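# Seat rubber ring on window, press window flush

## Task

The rubber ring has dropped into the frame and the round window is sitting on it. Fit the ring into the groove around the window's rim, then press the window down into the frame until it is flush with it. The pick on the bench may be used as a tool. The task fails if the window or the pick drops any real distance.

## Robot and tools

Robot: two Kinova Gen3 seven-joint arms, left_arm and right_arm, each ending in a Robotiq 2F-85 two-finger gripper with a wrist camera. A third camera, cam_low, sits on a stand behind the arms. Images are 672x504 and come in the order cam_low, cam_left_wrist, cam_right_wrist.

Frame: everything uses the scene frame. Its origin is at table-top height, halfway between the arms' nominal bases. +x points out over the table, +z up, and left_arm is on the +y side. These names do not match image left and right. Measured bases: left_arm at (+0.042, +0.387, 0) m, right_arm at (-0.006, -0.296, 0) m, both nearly unrotated. The gripper's fingers point along its own +z axis and close along its own y axis. end_effector_position is the point between the closed pads. Closed fingertips reach about 19 mm past it, open ones about 6 mm. Reported poses can be off by a few centimetres.

The 16-number row, used by execute_actions and move: one flat list covering both arms. Order: left dx, dy, dz, rx, ry, rz, left gripper position, left gripper speed, then the same eight for the right arm. Every value is in [-1, 1], and every row needs all 16 even if one arm stays still. dx, dy, dz are an offset along the scene axes; 1.0 = 0.6 m. rx, ry, rz form one rotation vector, also along scene axes, about the hand's own position; 1.0 = 180 degrees. These are offsets from that arm's "Hand target" at the start of the call or action, not absolute poses. Six zeros means "hold at the Hand target". Repeating the same offset in a later action moves the hand again. Each step's commanded orientation is clipped to within 32 degrees of the measured one. Large turns can swing the elbow.

Gripper numbers are absolute, not offsets. position: +1 fully open (85 mm), 0 about 45 mm, -1 fully closed; the mapping is not linear. speed: -1 is about 20 mm/s, 0 about 85, +1 about 150. A faster close from farther away grips harder. To leave a gripper unchanged, resend the last position and speed; a 0 counts as a real command. To release, command a few mm wider than the object.

Tools:
- execute_actions(actions, cameras): actions is a list of actions. Each action is a table of up to 15 rows, one per 1/30 s step, so each action lasts 0.5 s. A shorter table repeats its last row. Every row within an action counts from the pose at that action's start. Images come only if actions is empty or cameras names them; ["all"] gives all three.
- move(target, speed, blend, blocking, cameras): straight-line path to one row, or through a list of up to 15 rows. All rows count from the same starting Hand targets. speed: m/s, 0.002 to 0.5, default 0.25, one value or one per target. blend: corner rounding in m; 0 means stop at each target. blocking=false returns after about 0.5 s while the move continues. At most 10 s per move. It does not steer around obstacles or the other arm. Its result adds a "move:" line with the outcome, such as done, off_target, moving, held or fault. It also names limits: paced means the pose was clipped, held means steps were withheld.
- wait(seconds 0 to 10, cameras): let the scene run with commands held.
- stop(cameras): brake a running move. The fingers keep moving.
- zoom_image(camera, region [x0,y0,x1,y1]): enlarge part of the newest image from cam_low, cam_left_wrist or cam_right_wrist. Pixels are counted from the top-left corner; the region can be at most 504x504.
- clear_fault(arm): clears a reported torque fault on "left_arm" or "right_arm".
- read_manual(section): licence texts only.
- finished_scene(scene): ends the scene; scene is 1 or 2. It cannot be undone.

Result lines:
- end_effector_position (m) and end_effector_quat_wxyz: the hand's pose.
- Hand target: the commanded pose that the next offsets count from. The hand often rests slightly short of it. Any new command re-requests it; if it still falls short, send the gap as an offset.
- Tool commands: the current gripper commands.
- position_measured_pct: roughly 50 minus 50 times the finger position.
- object_status: 0 moving; 1 blocked while opening; 2 stopped on an object, meaning a firm grip; 3 reached the commanded position, so either nothing is held or the grip is soft.
- motor_current_ma: about 1000 on a held object, near 0 in air.
- Also shown: joint torques, Flange force (the external force on the gripper in its own axes, fairly noisy), motor temperatures, and step-by-step positions for execute_actions calls.

What to avoid:
- Arms are stiff, so aiming even a few mm past a firm contact pushes very hard. To end a push, command a target back past the gripper.
- Fast contacts hit hard.
- Joint torque over the limit (104.5 N m on the four big joints, 51.3 on the wrist joints), or a joint straying more than 5 degrees, causes a torque fault. The arm then stops until clear_fault.
- Arm-to-arm contact or pressing can fail the scene. A clearance check blocks some, not all.
- Motors heating to 75 °C make the arm sink for 30 to 60 s. Holding loads, stretched poses and pushing toward unreachable poses all add heat.
- Don't drop things, release moving parts, slam or squeeze hard on a part that is still resting on something.
- Anything leaving the table fails the task.
- Time keeps running while you reply.

Each tool is called after ">>>" as a command line: name --argument value for each argument, lists and objects as JSON in quotes; but a table of rows of numbers goes row by row, as --pt "numbers of a row", without its own name.

## Session

>>> execute_actions --actions '[]'

Scene clock: 0.00 s.
left_arm: end_effector_position=(+0.5630, +0.2130, +0.2495) position_measured_pct=0.0 object_status=3 motor_current_ma=0 end_effector_quat_wxyz=(-0.152, +0.904, +0.176, +0.359) | right_arm: end_effector_position=(+0.2341, -0.2216, +0.1690) position_measured_pct=0.0 object_status=3 motor_current_ma=0 end_effector_quat_wxyz=(+0.073, +0.586, +0.807, +0.022)
Joint positions: left_arm=[0.52 0.499 0.236 1.735 -1.114 1.026 0.196] | right_arm=[-0.734 -0.011 0.19 2.397 0.194 0.668 -0.381]
Joint velocities: within noise
Joint torques (N m): no reading
Motor temperatures (°C): left_arm=[33 32 30 29 39 41 35] | right_arm=[35 27 27 30 34 37 37]
Flange force (N): no reading
Hand target: left_arm +0.5630, +0.2130, +0.2495; -0.152, +0.904, +0.176, +0.359 | right_arm +0.2341, -0.2216, +0.1690; +0.073, +0.586, +0.807, +0.022
Tool commands: left_gripper/position=+1.0 left_gripper/speed=+1.0 right_gripper/position=+1.0 right_gripper/speed=+1.0

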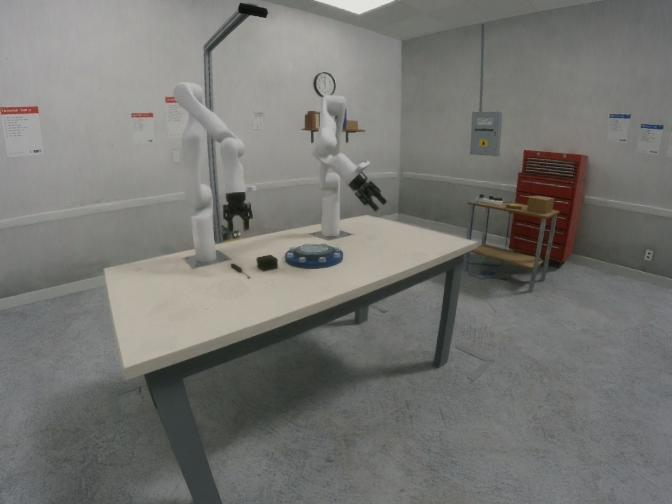

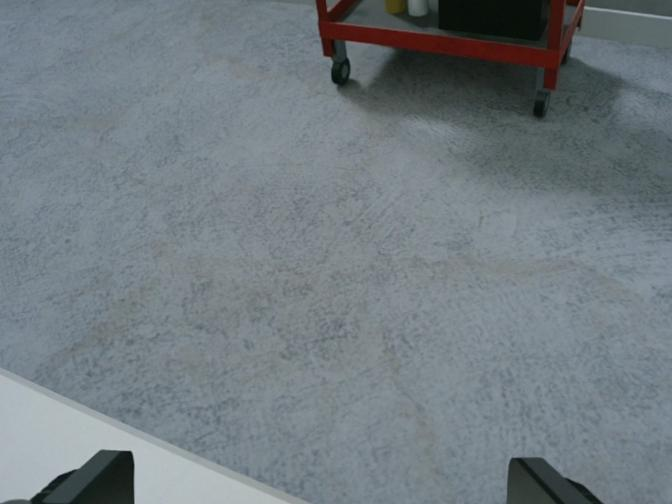

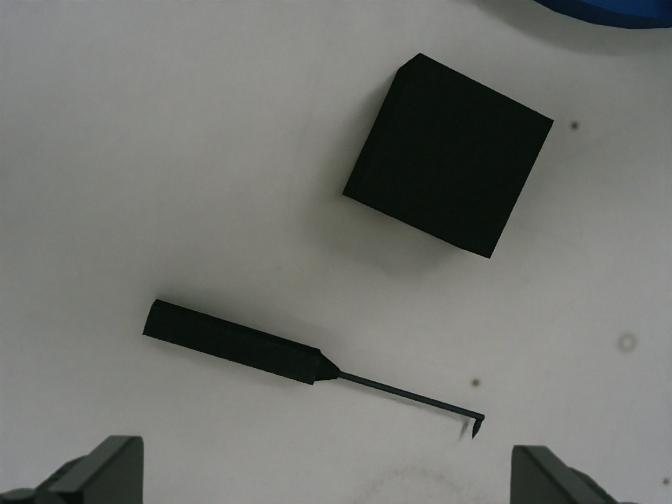

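>>> zoom_image --camera "cam_low" --region '[210, 210, 370, 300]'

>>> zoom_image --camera "cam_low" --region '[275, 235, 355, 280]'

Scaled by 3.150 from the camera's 672x504 image, which has a finer 960x720 frame.

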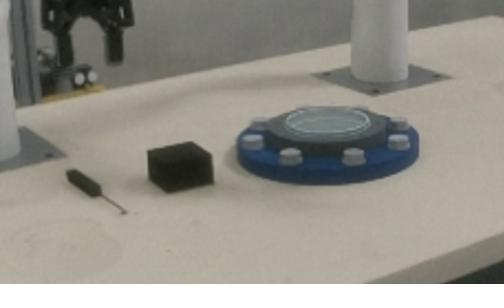

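Scaled by 6.300 from the camera's 672x504 image, which has a finer 960x720 frame.

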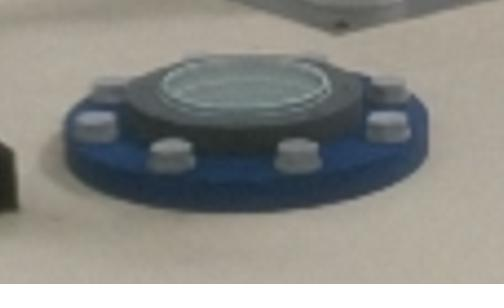

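>>> move --target '[-0.438,-0.24,0.1,-0.1,0.236,-0.116,1,1,0,0,0,0,0,0,1,1]' --cameras '["all"]'

Scene clock: 21.90 s.
left_arm: end_effector_position=(+0.3003, +0.0691, +0.3094) position_measured_pct=0.0 object_status=3 motor_current_ma=0 end_effector_quat_wxyz=(+0.000, +1.000, +0.000, +0.000) | right_arm: end_effector_position=(+0.2341, -0.2216, +0.1690) position_measured_pct=0.0 object_status=3 motor_current_ma=0 end_effector_quat_wxyz=(+0.073, +0.586, +0.807, +0.022)
Joint positions: left_arm=[0.371 0.278 0.623 1.573 -0.166 1.344 -0.567] | right_arm=[-0.734 -0.011 0.19 2.397 0.194 0.668 -0.381]
Joint torques (N m): left_arm=[-0.09 -11.78 1.23 -9.82 0.06 -0.21 -0.06] | right_arm=[0.99 -5.81 0.98 -6.26 0.44 -0.86 -0.1]
Flange force (N): left_arm=[-3.3 -3.2 2.1] | right_arm=[3.9 -0.7 -4.7]
Hand target: left_arm +0.3002, +0.0690, +0.3094; +0.000, +1.000, +0.000, +0.000 | right_arm +0.2341, -0.2216, +0.1690; +0.073, +0.586, +0.807, +0.022
Off the commanded pose: left_arm 0.000 m, 0 deg | right_arm 0.000 m, 0 deg.
move: done

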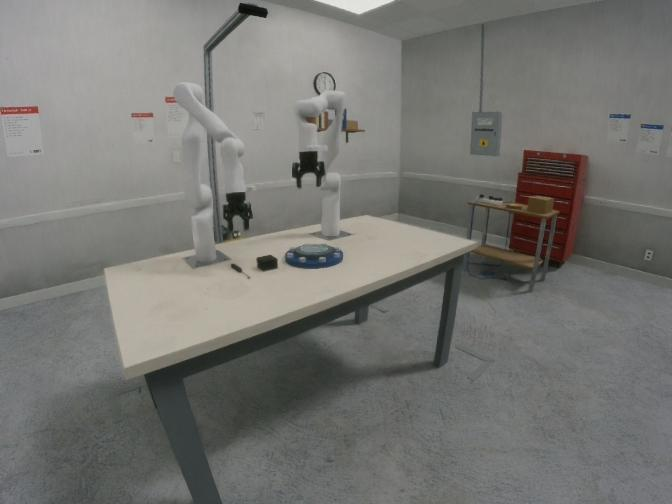

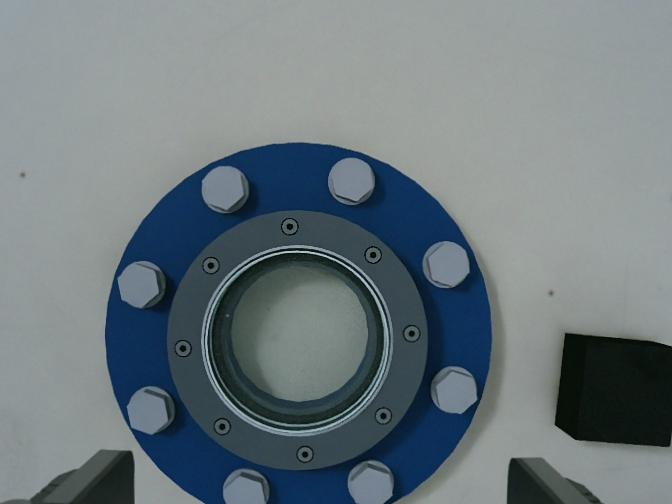

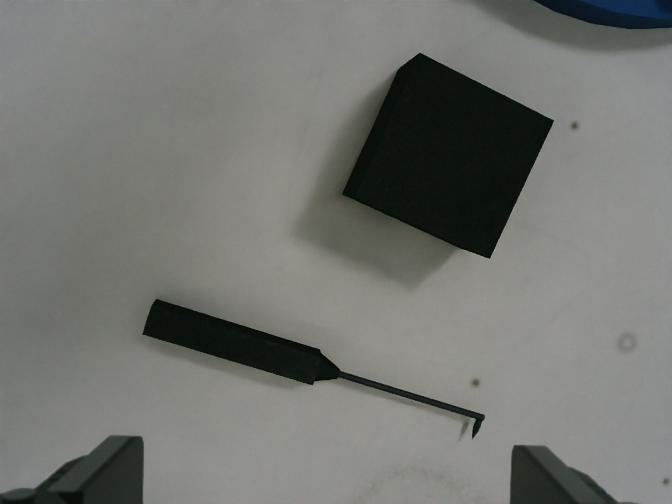

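>>> zoom_image --camera "cam_left_wrist" --region '[160, 200, 440, 480]'

>>> zoom_image --camera "cam_left_wrist" --region '[190, 230, 310, 350]'

Scaled by 1.800.

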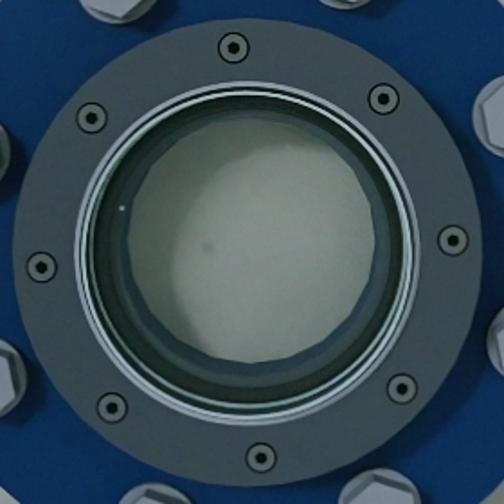

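Scaled by 4.200.

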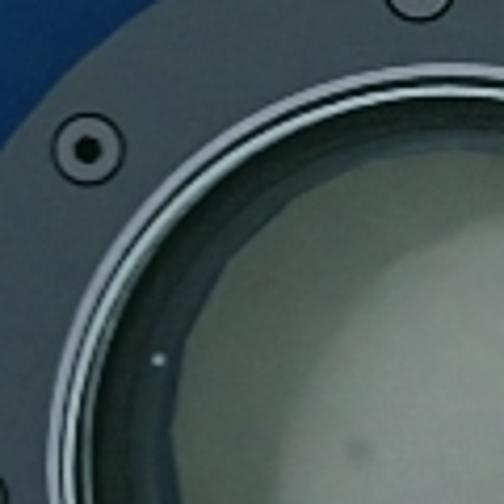

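>>> move --target '[-0.087,0.035,-0.25,0,0,0,1,1,0,0,0,0,0,0,1,1]' --cameras '["cam_left_wrist"]'

>>> zoom_image --camera "cam_left_wrist" --region '[180, 60, 340, 220]'

Scene clock: 33.13 s.
left_arm: end_effector_position=(+0.2480, +0.0900, +0.1595) position_measured_pct=0.0 object_status=3 motor_current_ma=0 end_effector_quat_wxyz=(+0.000, +1.000, +0.000, +0.000) | right_arm: end_effector_position=(+0.2341, -0.2216, +0.1690) position_measured_pct=0.0 object_status=3 motor_current_ma=0 end_effector_quat_wxyz=(+0.073, +0.586, +0.807, +0.022)
Joint positions: left_arm=[0.454 0.357 0.587 2.021 -0.265 0.837 -0.389] | right_arm=[-0.734 -0.011 0.19 2.397 0.194 0.668 -0.381]
Joint torques (N m): left_arm=[-0.23 -11.27 1.48 -7.6 -0.04 0.01 -0.34] | right_arm=[0.93 -5.76 0.95 -6.3 0.42 -0.85 -0.14]
Flange force (N): left_arm=[-3.7 -2.5 1.5] | right_arm=[3.4 -0.8 -4.7]
Hand target: left_arm +0.2480, +0.0900, +0.1594; +0.000, +1.000, +0.000, +0.000 | right_arm +0.2341, -0.2216, +0.1690; +0.073, +0.586, +0.807, +0.022
Off the commanded pose: left_arm 0.000 m, 0 deg | right_arm 0.000 m, 0 deg.
move: done
Images, in order (width x height): cam_left_wrist 672x504.

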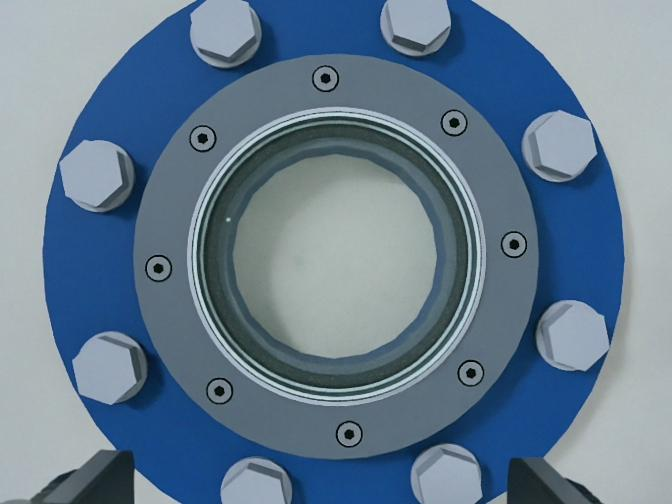

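Scaled by 3.150.

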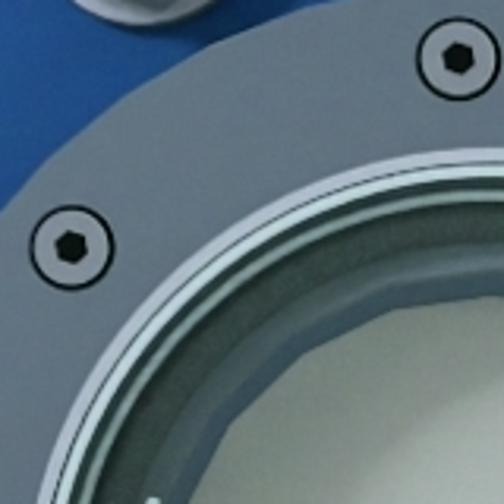

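>>> move --pt "0.093 0.255 0.15 -0.217 -0.217 -0.465 1 1 0 0 0 0 0 0 1 1" --pt "0.093 0.255 -0.098 -0.217 -0.217 -0.465 1 1 0 0 0 0 0 0 1 1" --cameras '["cam_left_wrist"]'

>>> zoom_image --camera "cam_left_wrist" --region '[200, 130, 440, 310]'

Scene clock: 53.03 s.
left_arm: end_effector_position=(+0.3038, +0.2430, +0.1006) position_measured_pct=0.0 object_status=3 motor_current_ma=0 end_effector_quat_wxyz=(+0.299, +0.641, -0.641, +0.299) | right_arm: end_effector_position=(+0.2341, -0.2216, +0.1690) position_measured_pct=0.0 object_status=3 motor_current_ma=0 end_effector_quat_wxyz=(+0.073, +0.586, +0.807, +0.022)
Joint positions: left_arm=[-0.376 0.67 -0.07 2.421 1.11 0.936 -4.677] | right_arm=[-0.734 -0.011 0.19 2.397 0.194 0.668 -0.381]
Joint torques (N m): left_arm=[-0.04 -11.67 1.13 -0.49 0 2 0.19] | right_arm=[1.01 -5.81 1.03 -6.27 0.46 -0.88 -0.16]
Flange force (N): left_arm=[1.6 3.3 0.6] | right_arm=[3.7 -0.6 -4.9]
Hand target: left_arm +0.3039, +0.2430, +0.1006; +0.299, +0.641, -0.641, +0.299 | right_arm +0.2341, -0.2216, +0.1690; +0.073, +0.586, +0.807, +0.022
Off the commanded pose: left_arm 0.000 m, 0 deg | right_arm 0.000 m, 0 deg.
move: done
Images, in order (width x height): cam_left_wrist 672x504.

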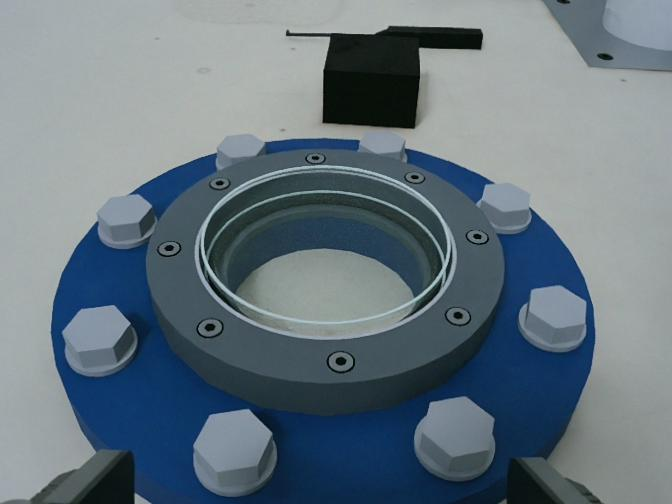

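Scaled by 2.100.

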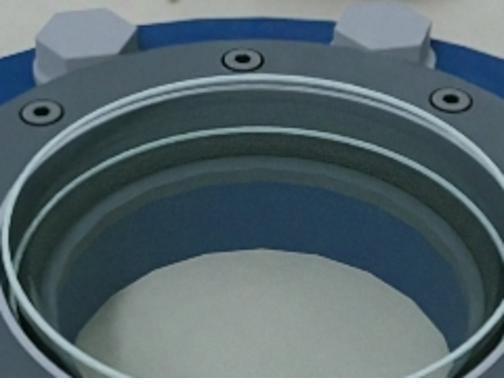

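>>> move --target '[0,0.03,-0.085,-0.111,0,0,1,1,0,0,0,0,0,0,1,1]' --cameras '["cam_left_wrist"]'

>>> zoom_image --camera "cam_left_wrist" --region '[180, 140, 480, 320]'

Scene clock: 64.17 s.
left_arm: end_effector_position=(+0.3038, +0.2610, +0.0496) position_measured_pct=0.0 object_status=3 motor_current_ma=0 end_effector_quat_wxyz=(+0.406, +0.579, -0.579, +0.406) | right_arm: end_effector_position=(+0.2341, -0.2216, +0.1690) position_measured_pct=0.0 object_status=3 motor_current_ma=0 end_effector_quat_wxyz=(+0.073, +0.586, +0.807, +0.022)
Joint positions: left_arm=[-0.604 1.135 -0.044 2.238 1.025 1.126 -4.945] | right_arm=[-0.734 -0.011 0.19 2.397 0.194 0.668 -0.381]
Joint torques (N m): left_arm=[-0.2 -14.56 2.05 2.57 -0.83 2.53 -0.09] | right_arm=[0.99 -5.75 1.1 -6.27 0.42 -0.82 -0.13]
Flange force (N): left_arm=[2.4 1.8 1.9] | right_arm=[4.0 -0.9 -4.7]
Hand target: left_arm +0.3038, +0.2610, +0.0496; +0.406, +0.579, -0.579, +0.406 | right_arm +0.2341, -0.2216, +0.1690; +0.073, +0.586, +0.807, +0.022
Off the commanded pose: left_arm 0.000 m, 0 deg | right_arm 0.000 m, 0 deg.
move: done
Images, in order (width x height): cam_left_wrist 672x504.

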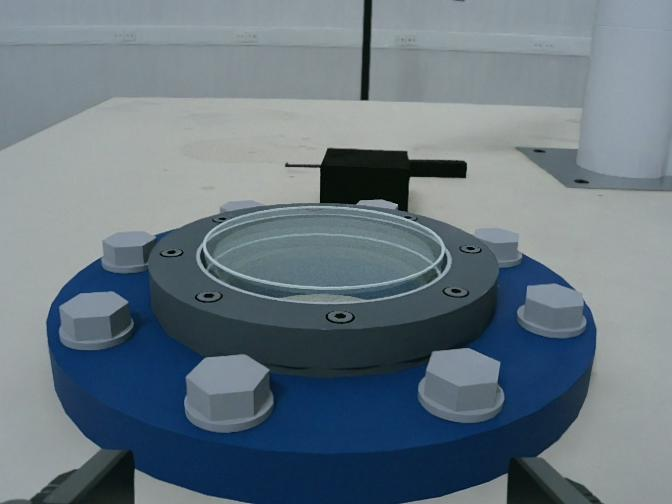

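Scaled by 1.680.

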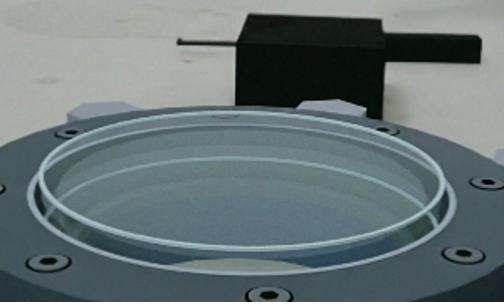

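>>> move --pt "0 0 0.2 0 0.98 0.172 1 1 0 0 0 0 0 0 1 1" --pt "0 0 0.111 0 0.98 0.172 1 1 0 0 0 0 0 0 1 1" --cameras '["cam_left_wrist","cam_low"]'

>>> zoom_image --camera "cam_left_wrist" --region '[180, 170, 480, 350]'

Scene clock: 96.20 s.
left_arm: end_effector_position=(+0.3038, +0.2610, +0.1163) position_measured_pct=0.0 object_status=3 motor_current_ma=0 end_effector_quat_wxyz=(+0.503, +0.505, +0.495, -0.497) | right_arm: end_effector_position=(+0.2341, -0.2216, +0.1690) position_measured_pct=0.0 object_status=3 motor_current_ma=0 end_effector_quat_wxyz=(+0.073, +0.586, +0.807, +0.022)
Joint positions: left_arm=[-0.244 1.335 -0.541 2.135 1.009 1.91 -2.083] | right_arm=[-0.734 -0.011 0.19 2.397 0.194 0.668 -0.381]
Joint torques (N m): left_arm=[-0.07 -15.26 -0.69 2.3 -1.27 2.34 -0.15] | right_arm=[0.94 -5.71 1.06 -6.31 0.45 -0.8 -0.13]
Flange force (N): left_arm=[-2.8 -0.7 1.4] | right_arm=[3.7 -1.0 -4.7]
Hand target: left_arm +0.3038, +0.2610, +0.1162; +0.503, +0.505, +0.495, -0.497 | right_arm +0.2341, -0.2216, +0.1690; +0.073, +0.586, +0.807, +0.022
Off the commanded pose: left_arm 0.000 m, 0 deg | right_arm 0.000 m, 0 deg.
move: done
Images, in order (width x height): cam_low 672x504, cam_left_wrist 672x504.

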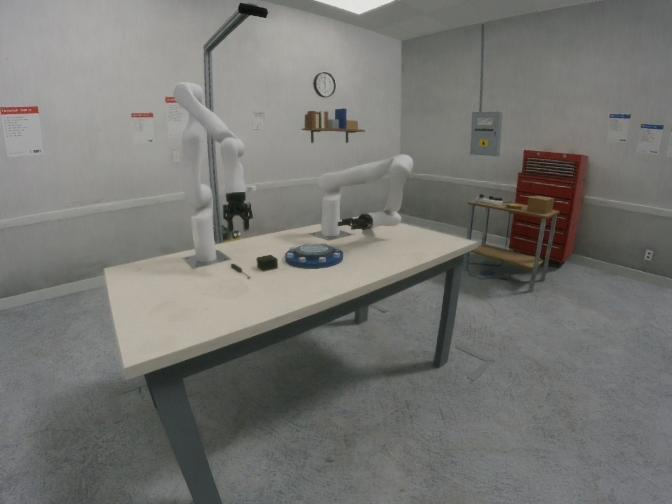

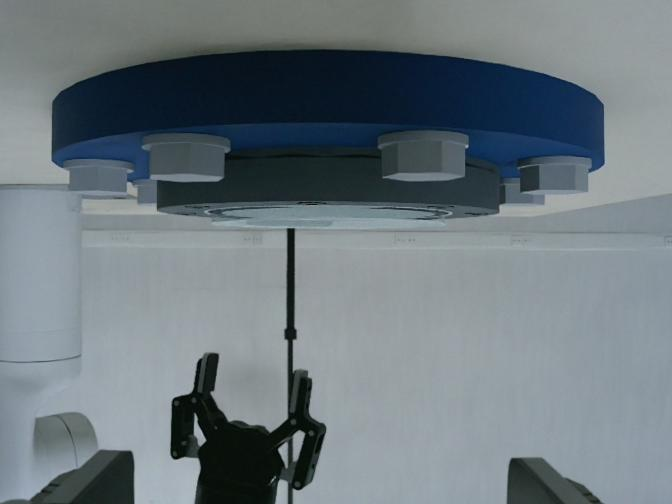

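Scaled by 1.680.

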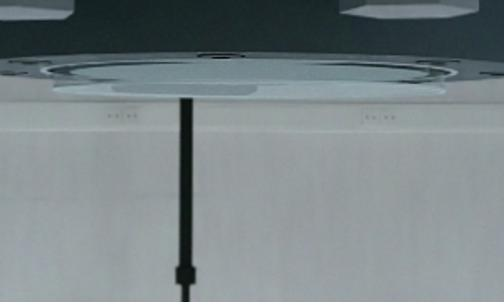

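>>> move --target '[0,0,-0.013,0,0,0,1,1,0,0,0,0,0,0,1,1]' --cameras '["cam_left_wrist"]'

>>> zoom_image --camera "cam_left_wrist" --region '[140, 170, 340, 290]'

>>> zoom_image --camera "cam_left_wrist" --region '[320, 170, 520, 290]'

Scene clock: 103.57 s.
left_arm: end_effector_position=(+0.3039, +0.2610, +0.1085) position_measured_pct=0.0 object_status=3 motor_current_ma=0 end_effector_quat_wxyz=(+0.503, +0.505, +0.495, -0.497) | right_arm: end_effector_position=(+0.2341, -0.2216, +0.1690) position_measured_pct=0.0 object_status=3 motor_current_ma=0 end_effector_quat_wxyz=(+0.073, +0.586, +0.807, +0.022)
Joint positions: left_arm=[-0.246 1.355 -0.534 2.123 1.018 1.906 -2.088] | right_arm=[-0.734 -0.011 0.19 2.397 0.194 0.668 -0.381]
Joint torques (N m): left_arm=[-0.08 -15.24 -0.83 2.21 -1.44 2.31 -0.21] | right_arm=[0.97 -5.83 0.99 -6.34 0.43 -0.83 -0.08]
Flange force (N): left_arm=[-3.0 -0.4 2.1] | right_arm=[3.9 -0.9 -4.4]
Hand target: left_arm +0.3039, +0.2610, +0.1084; +0.503, +0.505, +0.495, -0.497 | right_arm +0.2341, -0.2216, +0.1690; +0.073, +0.586, +0.807, +0.022
Off the commanded pose: left_arm 0.000 m, 0 deg | right_arm 0.000 m, 0 deg.
move: done
Images, in order (width x height): cam_left_wrist 672x504.

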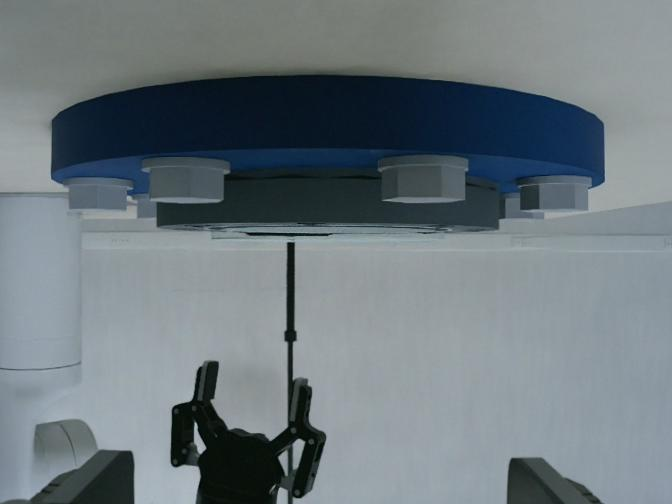

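Scaled by 2.520.

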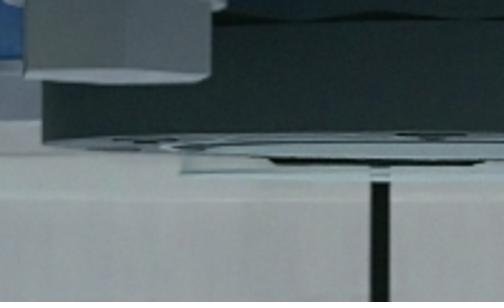

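Scaled by 2.520.

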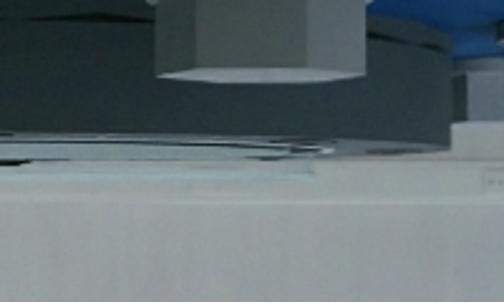

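>>> move --pt "0 0 0.2 0 0 0 1 1 0 0 0 0 0 0 1 1" --pt "0.083 -0.292 0.2 0.383 0.388 0.389 1 1 0 0 0 0 0 0 1 1" --pt "0.083 -0.292 0.086 0.383 0.388 0.389 1 1 0 0 0 0 0 0 1 1" --cameras '["cam_left_wrist"]'

Scene clock: 125.90 s.
left_arm: end_effector_position=(+0.3536, +0.0858, +0.1601) position_measured_pct=0.0 object_status=3 motor_current_ma=0 end_effector_quat_wxyz=(+0.001, +0.000, +1.000, -0.001) | right_arm: end_effector_position=(+0.2341, -0.2216, +0.1690) position_measured_pct=0.0 object_status=3 motor_current_ma=0 end_effector_quat_wxyz=(+0.073, +0.586, +0.807, +0.022)
Joint positions: left_arm=[1.486 0.786 -1.284 1.753 0.802 1.239 1.548] | right_arm=[-0.734 -0.011 0.19 2.397 0.194 0.668 -0.381]
Joint torques (N m): left_arm=[-0.19 -15.1 -5.22 -7.19 -0.15 -0.3 -0.11] | right_arm=[0.95 -5.79 1.02 -6.3 0.46 -0.81 -0.1]
Flange force (N): left_arm=[4.1 2.7 0.3] | right_arm=[3.8 -0.9 -4.5]
Hand target: left_arm +0.3536, +0.0858, +0.1600; +0.001, +0.000, +1.000, -0.001 | right_arm +0.2341, -0.2216, +0.1690; +0.073, +0.586, +0.807, +0.022
Off the commanded pose: left_arm 0.000 m, 0 deg | right_arm 0.000 m, 0 deg.
move: done
Images, in order (width x height): cam_left_wrist 672x504.

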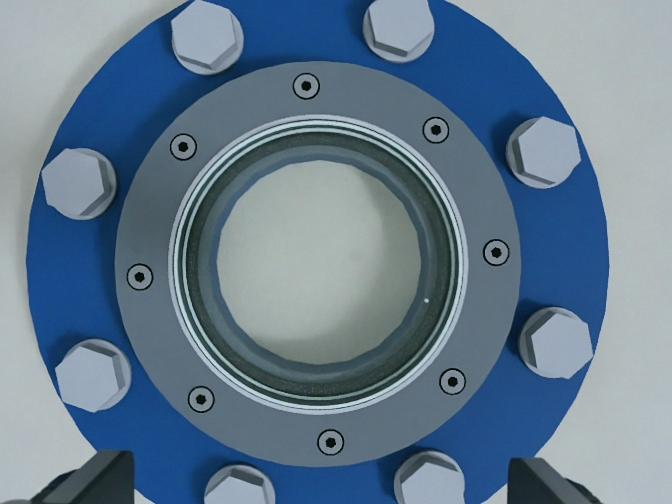

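>>> zoom_image --camera "cam_left_wrist" --region '[160, 100, 300, 200]'

>>> zoom_image --camera "cam_left_wrist" --region '[360, 200, 500, 300]'

Scaled by 3.600.

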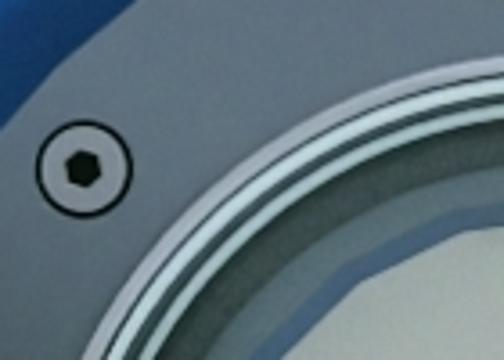

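Scaled by 3.600.

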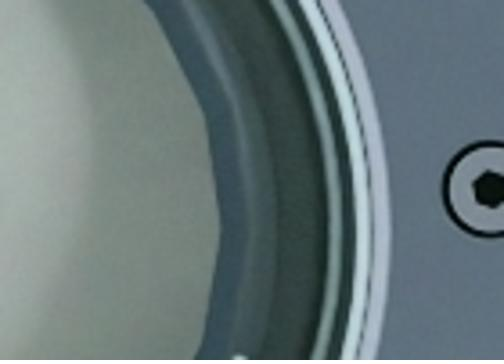

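>>> move --pt "0 0 0.2 0 0 0 1 1 0 0 0.25 0 0 0 1 1" --pt "-0.09 0.4 0.3 0 0 0.98 1 1 0 0.2 0.25 0.054 0.016 -0.599 1 1"

>>> move --pt "0 0 0 0 0 0 1 1 0.027 0.311 0 0 0 0 1 1" --pt "0 0 0 0 0 0 1 1 0.027 0.311 -0.265 0 0 0 1 1" --cameras '["all"]'

Scene clock: 189.97 s.
left_arm: end_effector_position=(+0.2996, +0.3258, +0.3400) position_measured_pct=0.0 object_status=3 motor_current_ma=0 end_effector_quat_wxyz=(-0.001, +0.999, -0.032, -0.001) | right_arm: end_effector_position=(+0.2341, -0.1016, +0.3190) position_measured_pct=0.0 object_status=3 motor_current_ma=0 end_effector_quat_wxyz=(+0.000, +1.000, -0.001, +0.000)
Joint positions: left_arm=[1.218 0.911 -2.324 1.825 0.667 1.948 3.578] | right_arm=[-0.69 0.007 -0.068 1.806 0.001 1.329 -2.335]
Joint torques (N m): left_arm=[-0.29 -10.16 -5.3 -7.66 -0.04 -0.28 -0.09] | right_arm=[0.97 -8.87 1.11 -8.51 0.33 -0.57 -0.1]
Flange force (N): left_arm=[-2.7 -0.1 2.0] | right_arm=[-1.6 -2.6 -2.3]
Hand target: left_arm +0.2996, +0.3258, +0.3400; -0.001, +0.999, -0.032, -0.001 | right_arm +0.2341, -0.1016, +0.3190; +0.000, +1.000, -0.001, +0.000
Off the commanded pose: left_arm 0.000 m, 0 deg | right_arm 0.000 m, 0 deg.
move: done

Scene clock: 191.10 s.
left_arm: end_effector_position=(+0.2997, +0.3258, +0.3400) position_measured_pct=0.0 object_status=3 motor_current_ma=0 end_effector_quat_wxyz=(-0.001, +0.999, -0.032, -0.001) | right_arm: end_effector_position=(+0.2412, -0.0001, +0.3191) position_measured_pct=0.0 object_status=3 motor_current_ma=0 end_effector_quat_wxyz=(-0.003, +1.000, +0.000, +0.000)
Joint positions: left_arm=[1.218 0.911 -2.324 1.825 0.667 1.948 3.578] | right_arm=[-0.809 0.185 -0.151 1.604 0.024 1.349 -2.537]
Joint torques (N m): left_arm=[-0.08 -10.19 -5.4 -7.63 -0.05 -0.26 -0.11] | right_arm=[1.02 -12.34 0.85 -8.51 0.28 -0.64 -0.22]
Flange force (N): left_arm=[-1.9 -0.5 2.1] | right_arm=[-1.1 -2.1 -2.6]
Hand target: left_arm +0.2997, +0.3258, +0.3400; -0.001, +0.999, -0.032, -0.001 | right_arm +0.2412, -0.0001, +0.3191; -0.003, +1.000, +0.000, +0.000 (not the last commanded pose)
Off the commanded pose: left_arm 0.000 m, 0 deg | right_arm 0.181 m, 0 deg.
move: held (right_arm; a check stopped the path); path passed 0 of 2 targets; limits=held
pose unreachable (right arm): on one or more control steps of this call, first in action 0 (counted from 0), this arm could not follow its commanded pose, so it was not sent that pose on those steps. It may still have moved: this result reports where it is.
cause: moving toward the commanded pose would bring a part of the arm too close to another arm (a part of this arm just beyond joint 6 (wrist pitch) and a part of the left arm just beyond its joint 4 (elbow), 17 mm apart when this arm was first held).

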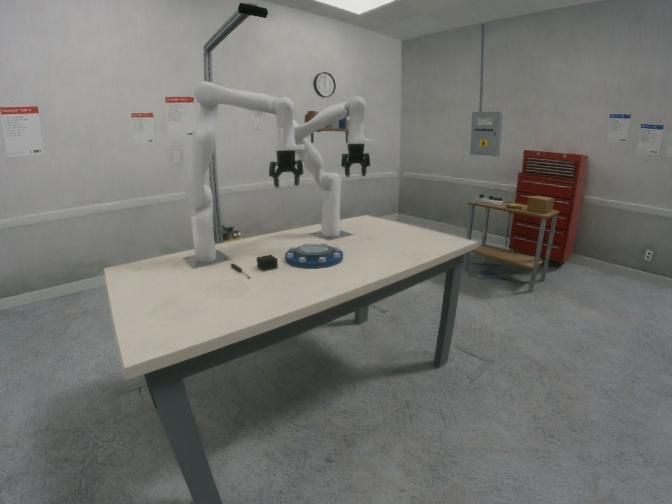

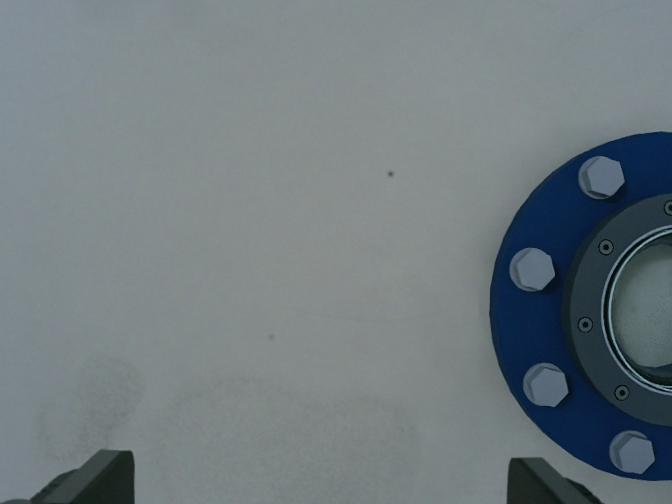

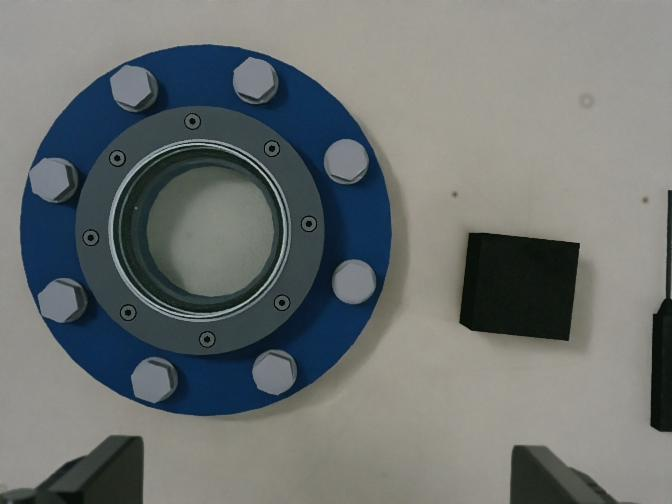

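>>> move --target '[0,0,0,0,0,0,1,1,-0.012,-0.17,0,0,0,0,1,1]'

>>> move --pt "0.09 -0.4 -0.1 0 0 -0.98 1 1 0 0 0 0 0 0 1 1"

>>> move --pt "-0.083 0.292 0 -0.383 -0.388 -0.389 1 1 0 0 0 0 0 0 1 1"

Scene clock: 199.70 s.
left_arm: end_effector_position=(+0.2997, +0.3258, +0.3400) position_measured_pct=0.0 object_status=3 motor_current_ma=0 end_effector_quat_wxyz=(-0.001, +0.999, -0.032, -0.001) | right_arm: end_effector_position=(+0.2340, -0.1021, +0.3191) position_measured_pct=0.0 object_status=3 motor_current_ma=0 end_effector_quat_wxyz=(-0.003, +1.000, +0.000, +0.000)
Joint positions: left_arm=[1.218 0.911 -2.324 1.825 0.667 1.948 3.578] | right_arm=[-0.679 0.003 -0.073 1.809 -0.005 1.325 -2.325]
Joint torques (N m): left_arm=[-0.08 -10.22 -5.37 -7.64 -0.07 -0.25 -0.14] | right_arm=[0.95 -8.85 0.98 -8.52 0.25 -0.63 -0.1]
Flange force (N): left_arm=[-1.9 -0.3 2.2] | right_arm=[-1.4 -2.5 -2.5]
Hand target: left_arm +0.2997, +0.3258, +0.3400; -0.001, +0.999, -0.032, -0.001 | right_arm +0.2340, -0.1021, +0.3191; -0.003, +1.000, +0.000, +0.000
Off the commanded pose: left_arm 0.000 m, 0 deg | right_arm 0.000 m, 0 deg.
move: done

Scene clock: 206.33 s.
left_arm: end_effector_position=(+0.3537, +0.0858, +0.2800) position_measured_pct=0.0 object_status=3 motor_current_ma=0 end_effector_quat_wxyz=(+0.001, +0.000, +1.000, -0.001) | right_arm: end_effector_position=(+0.2340, -0.1021, +0.3191) position_measured_pct=0.0 object_status=3 motor_current_ma=0 end_effector_quat_wxyz=(-0.003, +1.000, +0.000, +0.000)
Joint positions: left_arm=[1.528 0.643 -1.391 1.527 0.634 1.497 1.689] | right_arm=[-0.679 0.003 -0.073 1.809 -0.005 1.325 -2.325]
Joint torques (N m): left_arm=[0.01 -13.43 -5.33 -8.4 -0.06 -0.18 -0.13] | right_arm=[0.96 -8.75 1.02 -8.61 0.28 -0.63 -0.12]
Flange force (N): left_arm=[3.1 2.8 1.8] | right_arm=[-1.7 -2.2 -2.3]
Hand target: left_arm +0.3537, +0.0858, +0.2800; +0.001, +0.000, +1.000, -0.001 | right_arm +0.2340, -0.1021, +0.3191; -0.003, +1.000, +0.000, +0.000
Off the commanded pose: left_arm 0.000 m, 0 deg | right_arm 0.000 m, 0 deg.
move: done

Scene clock: 211.03 s.
left_arm: end_effector_position=(+0.3038, +0.2610, +0.2800) position_measured_pct=0.0 object_status=3 motor_current_ma=0 end_effector_quat_wxyz=(+0.503, +0.505, +0.495, -0.497) | right_arm: end_effector_position=(+0.2340, -0.1021, +0.3191) position_measured_pct=0.0 object_status=3 motor_current_ma=0 end_effector_quat_wxyz=(-0.003, +1.000, +0.000, +0.000)
Joint positions: left_arm=[2.13 -0.853 -2.586 2.267 0.87 1.311 -1.252] | right_arm=[-0.679 0.003 -0.073 1.809 -0.005 1.325 -2.325]
Joint torques (N m): left_arm=[-0.16 12.97 4 -0.56 1 2.7 -0.16] | right_arm=[0.98 -8.82 0.98 -8.53 0.23 -0.61 -0.09]
Flange force (N): left_arm=[2.3 -2.5 2.4] | right_arm=[-1.5 -2.5 -2.4]
Hand target: left_arm +0.3038, +0.2610, +0.2800; +0.503, +0.505, +0.495, -0.497 | right_arm +0.2340, -0.1021, +0.3191; -0.003, +1.000, +0.000, +0.000
Off the commanded pose: left_arm 0.000 m, 0 deg | right_arm 0.000 m, 0 deg.
move: done

>>> move --pt "0 0.05 0.05 0.385 -0.381 -0.379 1 1 0 0 0 0 0 0 1 1" --cameras '["cam_low"]'

Scene clock: 220.80 s.
left_arm: end_effector_position=(+0.3039, +0.2910, +0.3100) position_measured_pct=0.0 object_status=3 motor_current_ma=0 end_effector_quat_wxyz=(+0.003, +1.000, +0.002, -0.002) | right_arm: end_effector_position=(+0.2340, -0.1021, +0.3191) position_measured_pct=0.0 object_status=3 motor_current_ma=0 end_effector_quat_wxyz=(-0.003, +1.000, +0.000, +0.000)
Joint positions: left_arm=[2.527 0.06 -2.25 1.876 0.055 1.307 -1.316] | right_arm=[-0.679 0.003 -0.073 1.809 -0.005 1.325 -2.325]
Joint torques (N m): left_arm=[-0.1 4.44 -0.57 -9.6 -0.06 -0.37 -0.08] | right_arm=[0.94 -8.73 0.96 -8.54 0.29 -0.62 -0.13]
Flange force (N): left_arm=[0.1 0.7 2.1] | right_arm=[-1.5 -2.2 -2.4]
Hand target: left_arm +0.3039, +0.2910, +0.3100; +0.003, +1.000, +0.002, -0.002 | right_arm +0.2340, -0.1021, +0.3191; -0.003, +1.000, +0.000, +0.000
Off the commanded pose: left_arm 0.000 m, 0 deg | right_arm 0.000 m, 0 deg.
move: done
Images, in order (width x height): cam_low 672x504.

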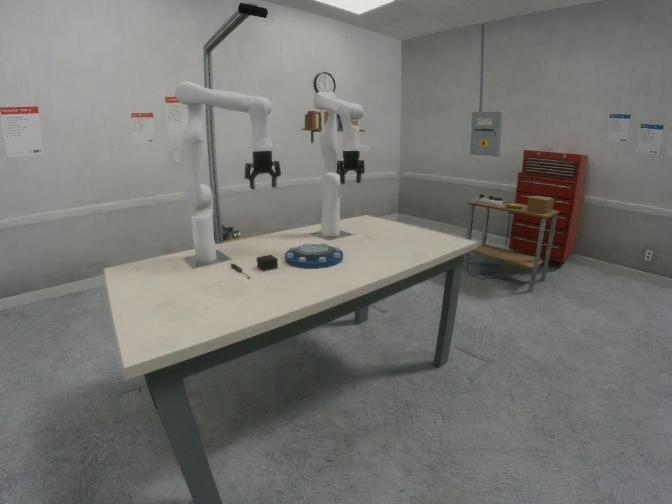

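>>> move --pt "0 0 0 0 0 0 1 1 0.027 0.311 0 0 0 0 1 1" --pt "0 0 0 0 0 0 1 1 0.027 0.311 -0.265 0 0 0 1 1" --cameras '["cam_right_wrist"]'

Scene clock: 227.47 s.
left_arm: end_effector_position=(+0.3038, +0.2910, +0.3100) position_measured_pct=0.0 object_status=3 motor_current_ma=0 end_effector_quat_wxyz=(+0.003, +1.000, +0.002, -0.002) | right_arm: end_effector_position=(+0.2502, +0.0845, +0.1601) position_measured_pct=0.0 object_status=3 motor_current_ma=0 end_effector_quat_wxyz=(-0.003, +1.000, +0.000, +0.000)
Joint positions: left_arm=[2.527 0.06 -2.25 1.876 0.055 1.307 -1.316] | right_arm=[-0.905 0.502 -0.178 1.692 0.101 0.951 -2.694]
Joint torques (N m): left_arm=[-0.05 4.61 -0.54 -9.81 -0.05 -0.3 -0.13] | right_arm=[0.9 -17.35 0.55 -7.28 0.3 -0.69 -0.13]
Flange force (N): left_arm=[0.5 0.8 3.1] | right_arm=[-0.4 -2.5 -1.5]
Hand target: left_arm +0.3038, +0.2910, +0.3100; +0.003, +1.000, +0.002, -0.002 | right_arm +0.2502, +0.0845, +0.1601; -0.003, +1.000, +0.000, +0.000
Off the commanded pose: left_arm 0.000 m, 0 deg | right_arm 0.000 m, 0 deg.
move: done
Images, in order (width x height): cam_right_wrist 672x504.

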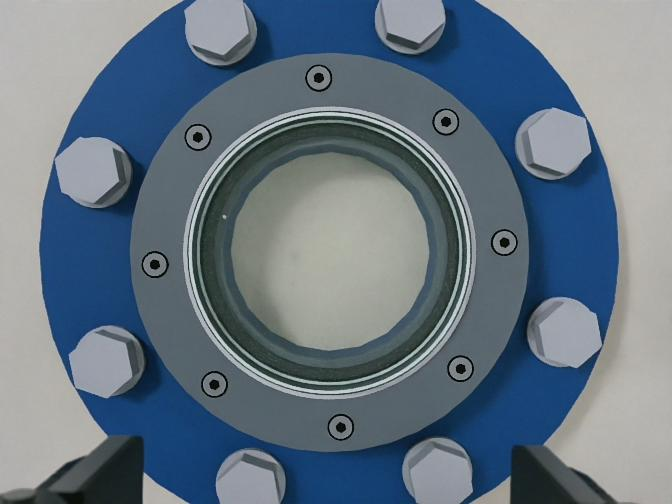

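>>> move --pt "0 0 0 0 0 0 1 1 0.187 0 0 0 0 0.99 1 1" --cameras '["cam_right_wrist"]'

Scene clock: 238.23 s.
left_arm: end_effector_position=(+0.3038, +0.2910, +0.3100) position_measured_pct=0.0 object_status=3 motor_current_ma=0 end_effector_quat_wxyz=(+0.003, +1.000, +0.002, -0.002) | right_arm: end_effector_position=(+0.3624, +0.0845, +0.1601) position_measured_pct=0.0 object_status=3 motor_current_ma=0 end_effector_quat_wxyz=(+0.000, +0.016, +1.000, -0.003)
Joint positions: left_arm=[2.527 0.06 -2.25 1.876 0.055 1.307 -1.316] | right_arm=[-0.366 0.799 -0.902 1.398 0.637 1.254 0.215]
Joint torques (N m): left_arm=[-0.08 4.64 -0.52 -9.8 -0.1 -0.28 -0.14] | right_arm=[0.97 -19.89 -3.6 -6.7 0.2 -0.55 -0.17]
Flange force (N): left_arm=[0.5 0.8 3.2] | right_arm=[-0.9 3.1 -2.0]
Hand target: left_arm +0.3038, +0.2910, +0.3100; +0.003, +1.000, +0.002, -0.002 | right_arm +0.3624, +0.0845, +0.1601; +0.000, +0.016, +1.000, -0.003
Off the commanded pose: left_arm 0.000 m, 0 deg | right_arm 0.000 m, 0 deg.
move: done
Images, in order (width x height): cam_right_wrist 672x504.

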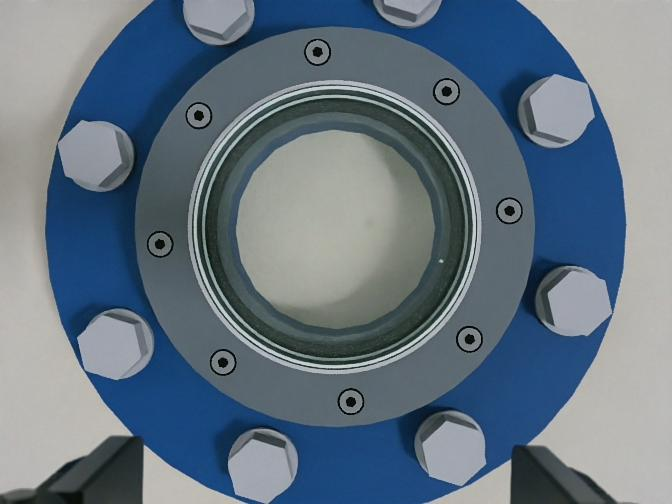

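>>> move --pt "0 0 0 0 0 0 -1 0 -0.102 -0.1215 0.05 0 0 -0.99 -1 0" --pt "0 0 0 0 0 0 -1 0 -0.102 -0.1215 -0.067 0 0 -0.99 -1 0"

Scene clock: 268.07 s.
left_arm: end_effector_position=(+0.3038, +0.2910, +0.3100) position_measured_pct=98.7 object_status=3 motor_current_ma=1000 end_effector_quat_wxyz=(+0.003, +1.000, +0.002, -0.002) | right_arm: end_effector_position=(+0.3012, +0.0116, +0.1199) position_measured_pct=98.7 object_status=3 motor_current_ma=950 end_effector_quat_wxyz=(-0.003, +1.000, +0.000, +0.000)
Joint positions: left_arm=[2.527 0.06 -2.25 1.876 0.055 1.307 -1.316] | right_arm=[-0.693 0.522 -0.204 1.824 0.134 0.803 -2.538]
Joint torques (N m): left_arm=[-0.07 4.65 -0.52 -9.85 -0.07 -0.29 -0.14] | right_arm=[1.01 -16.75 0.5 -6.42 0.29 -0.8 -0.08]
Flange force (N): left_arm=[0.5 0.8 3.3] | right_arm=[-0.1 -2.9 -1.9]
Hand target: left_arm +0.3038, +0.2910, +0.3100; +0.003, +1.000, +0.002, -0.002 | right_arm +0.3012, +0.0116, +0.1199; -0.003, +1.000, +0.000, +0.000
Off the commanded pose: left_arm 0.000 m, 0 deg | right_arm 0.000 m, 0 deg.
move: done

>>> move --pt "-0.003 -0.2195 -0.317 -0.0148 0 0 -1 0 0 0 0 0.0148 0 0 -1 0" --pt "-0.003 -0.2195 -0.392 -0.0148 0 0 -1 0 0 0 -0.075 0.0148 0 0 -1 0" --cameras '["cam_low","cam_left_wrist","cam_right_wrist"]'

>>> zoom_image --camera "cam_low" --region '[240, 180, 380, 285]'

Scene clock: 276.70 s.
left_arm: end_effector_position=(+0.3020, +0.1593, +0.0749) position_measured_pct=98.7 object_status=3 motor_current_ma=1000 end_effector_quat_wxyz=(+0.026, +1.000, +0.002, -0.002) | right_arm: end_effector_position=(+0.3012, +0.0116, +0.0749) position_measured_pct=98.7 object_status=3 motor_current_ma=950 end_effector_quat_wxyz=(-0.027, +1.000, +0.000, +0.000)
Joint positions: left_arm=[3.307 -0.58 -2.428 2.169 -0.636 0.572 -0.241] | right_arm=[-0.668 0.591 -0.207 1.903 0.135 0.623 -2.522]
Joint torques (N m): left_arm=[0.06 13.52 3.01 -5.23 0.08 -0.32 -0.29] | right_arm=[0.95 -16.96 0.35 -5.36 0.23 -0.73 -0.11]
Flange force (N): left_arm=[-1.8 -1.0 3.0] | right_arm=[0.4 -3.0 -1.5]
Hand target: left_arm +0.3020, +0.1593, +0.0748; +0.026, +1.000, +0.002, -0.002 | right_arm +0.3012, +0.0116, +0.0749; -0.027, +1.000, +0.000, +0.000
Off the commanded pose: left_arm 0.000 m, 0 deg | right_arm 0.000 m, 0 deg.
move: done

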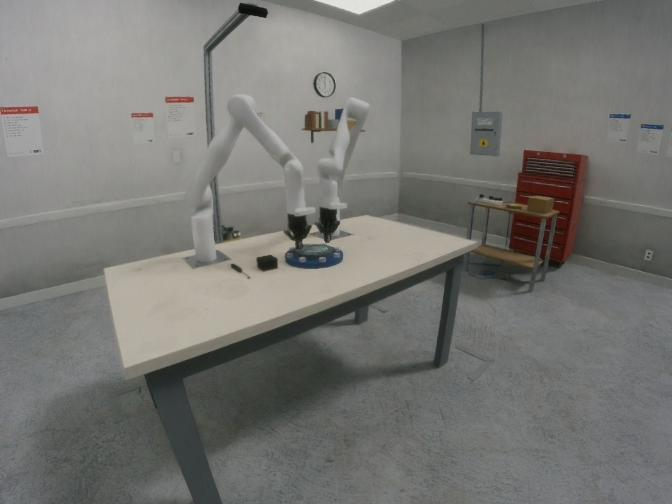

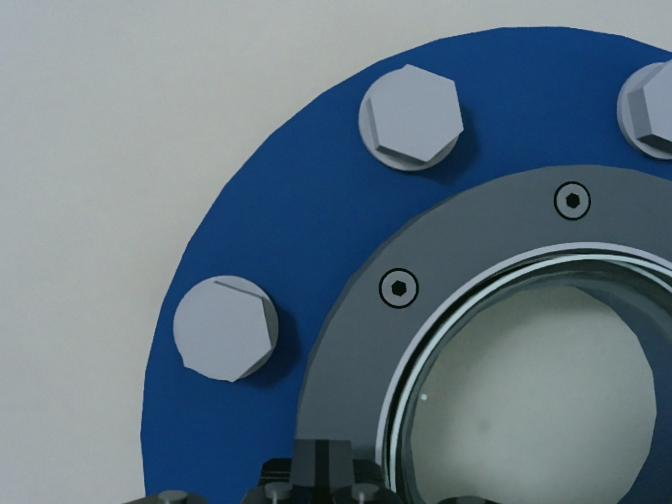

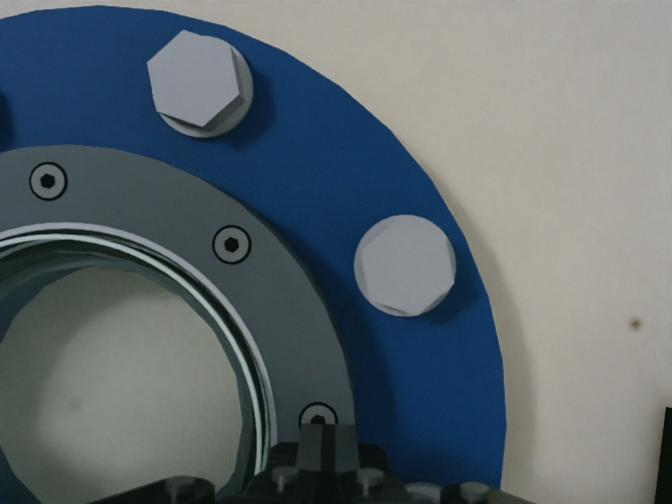

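Scaled by 3.600 from the camera's 672x504 image, which has a finer 960x720 frame.

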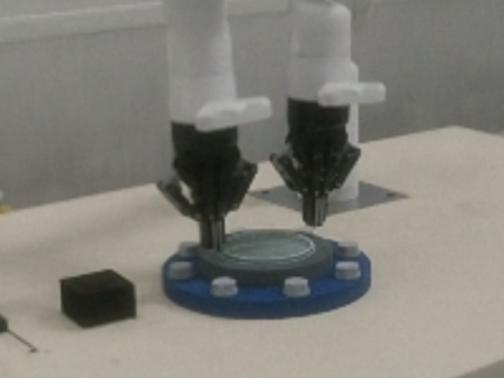

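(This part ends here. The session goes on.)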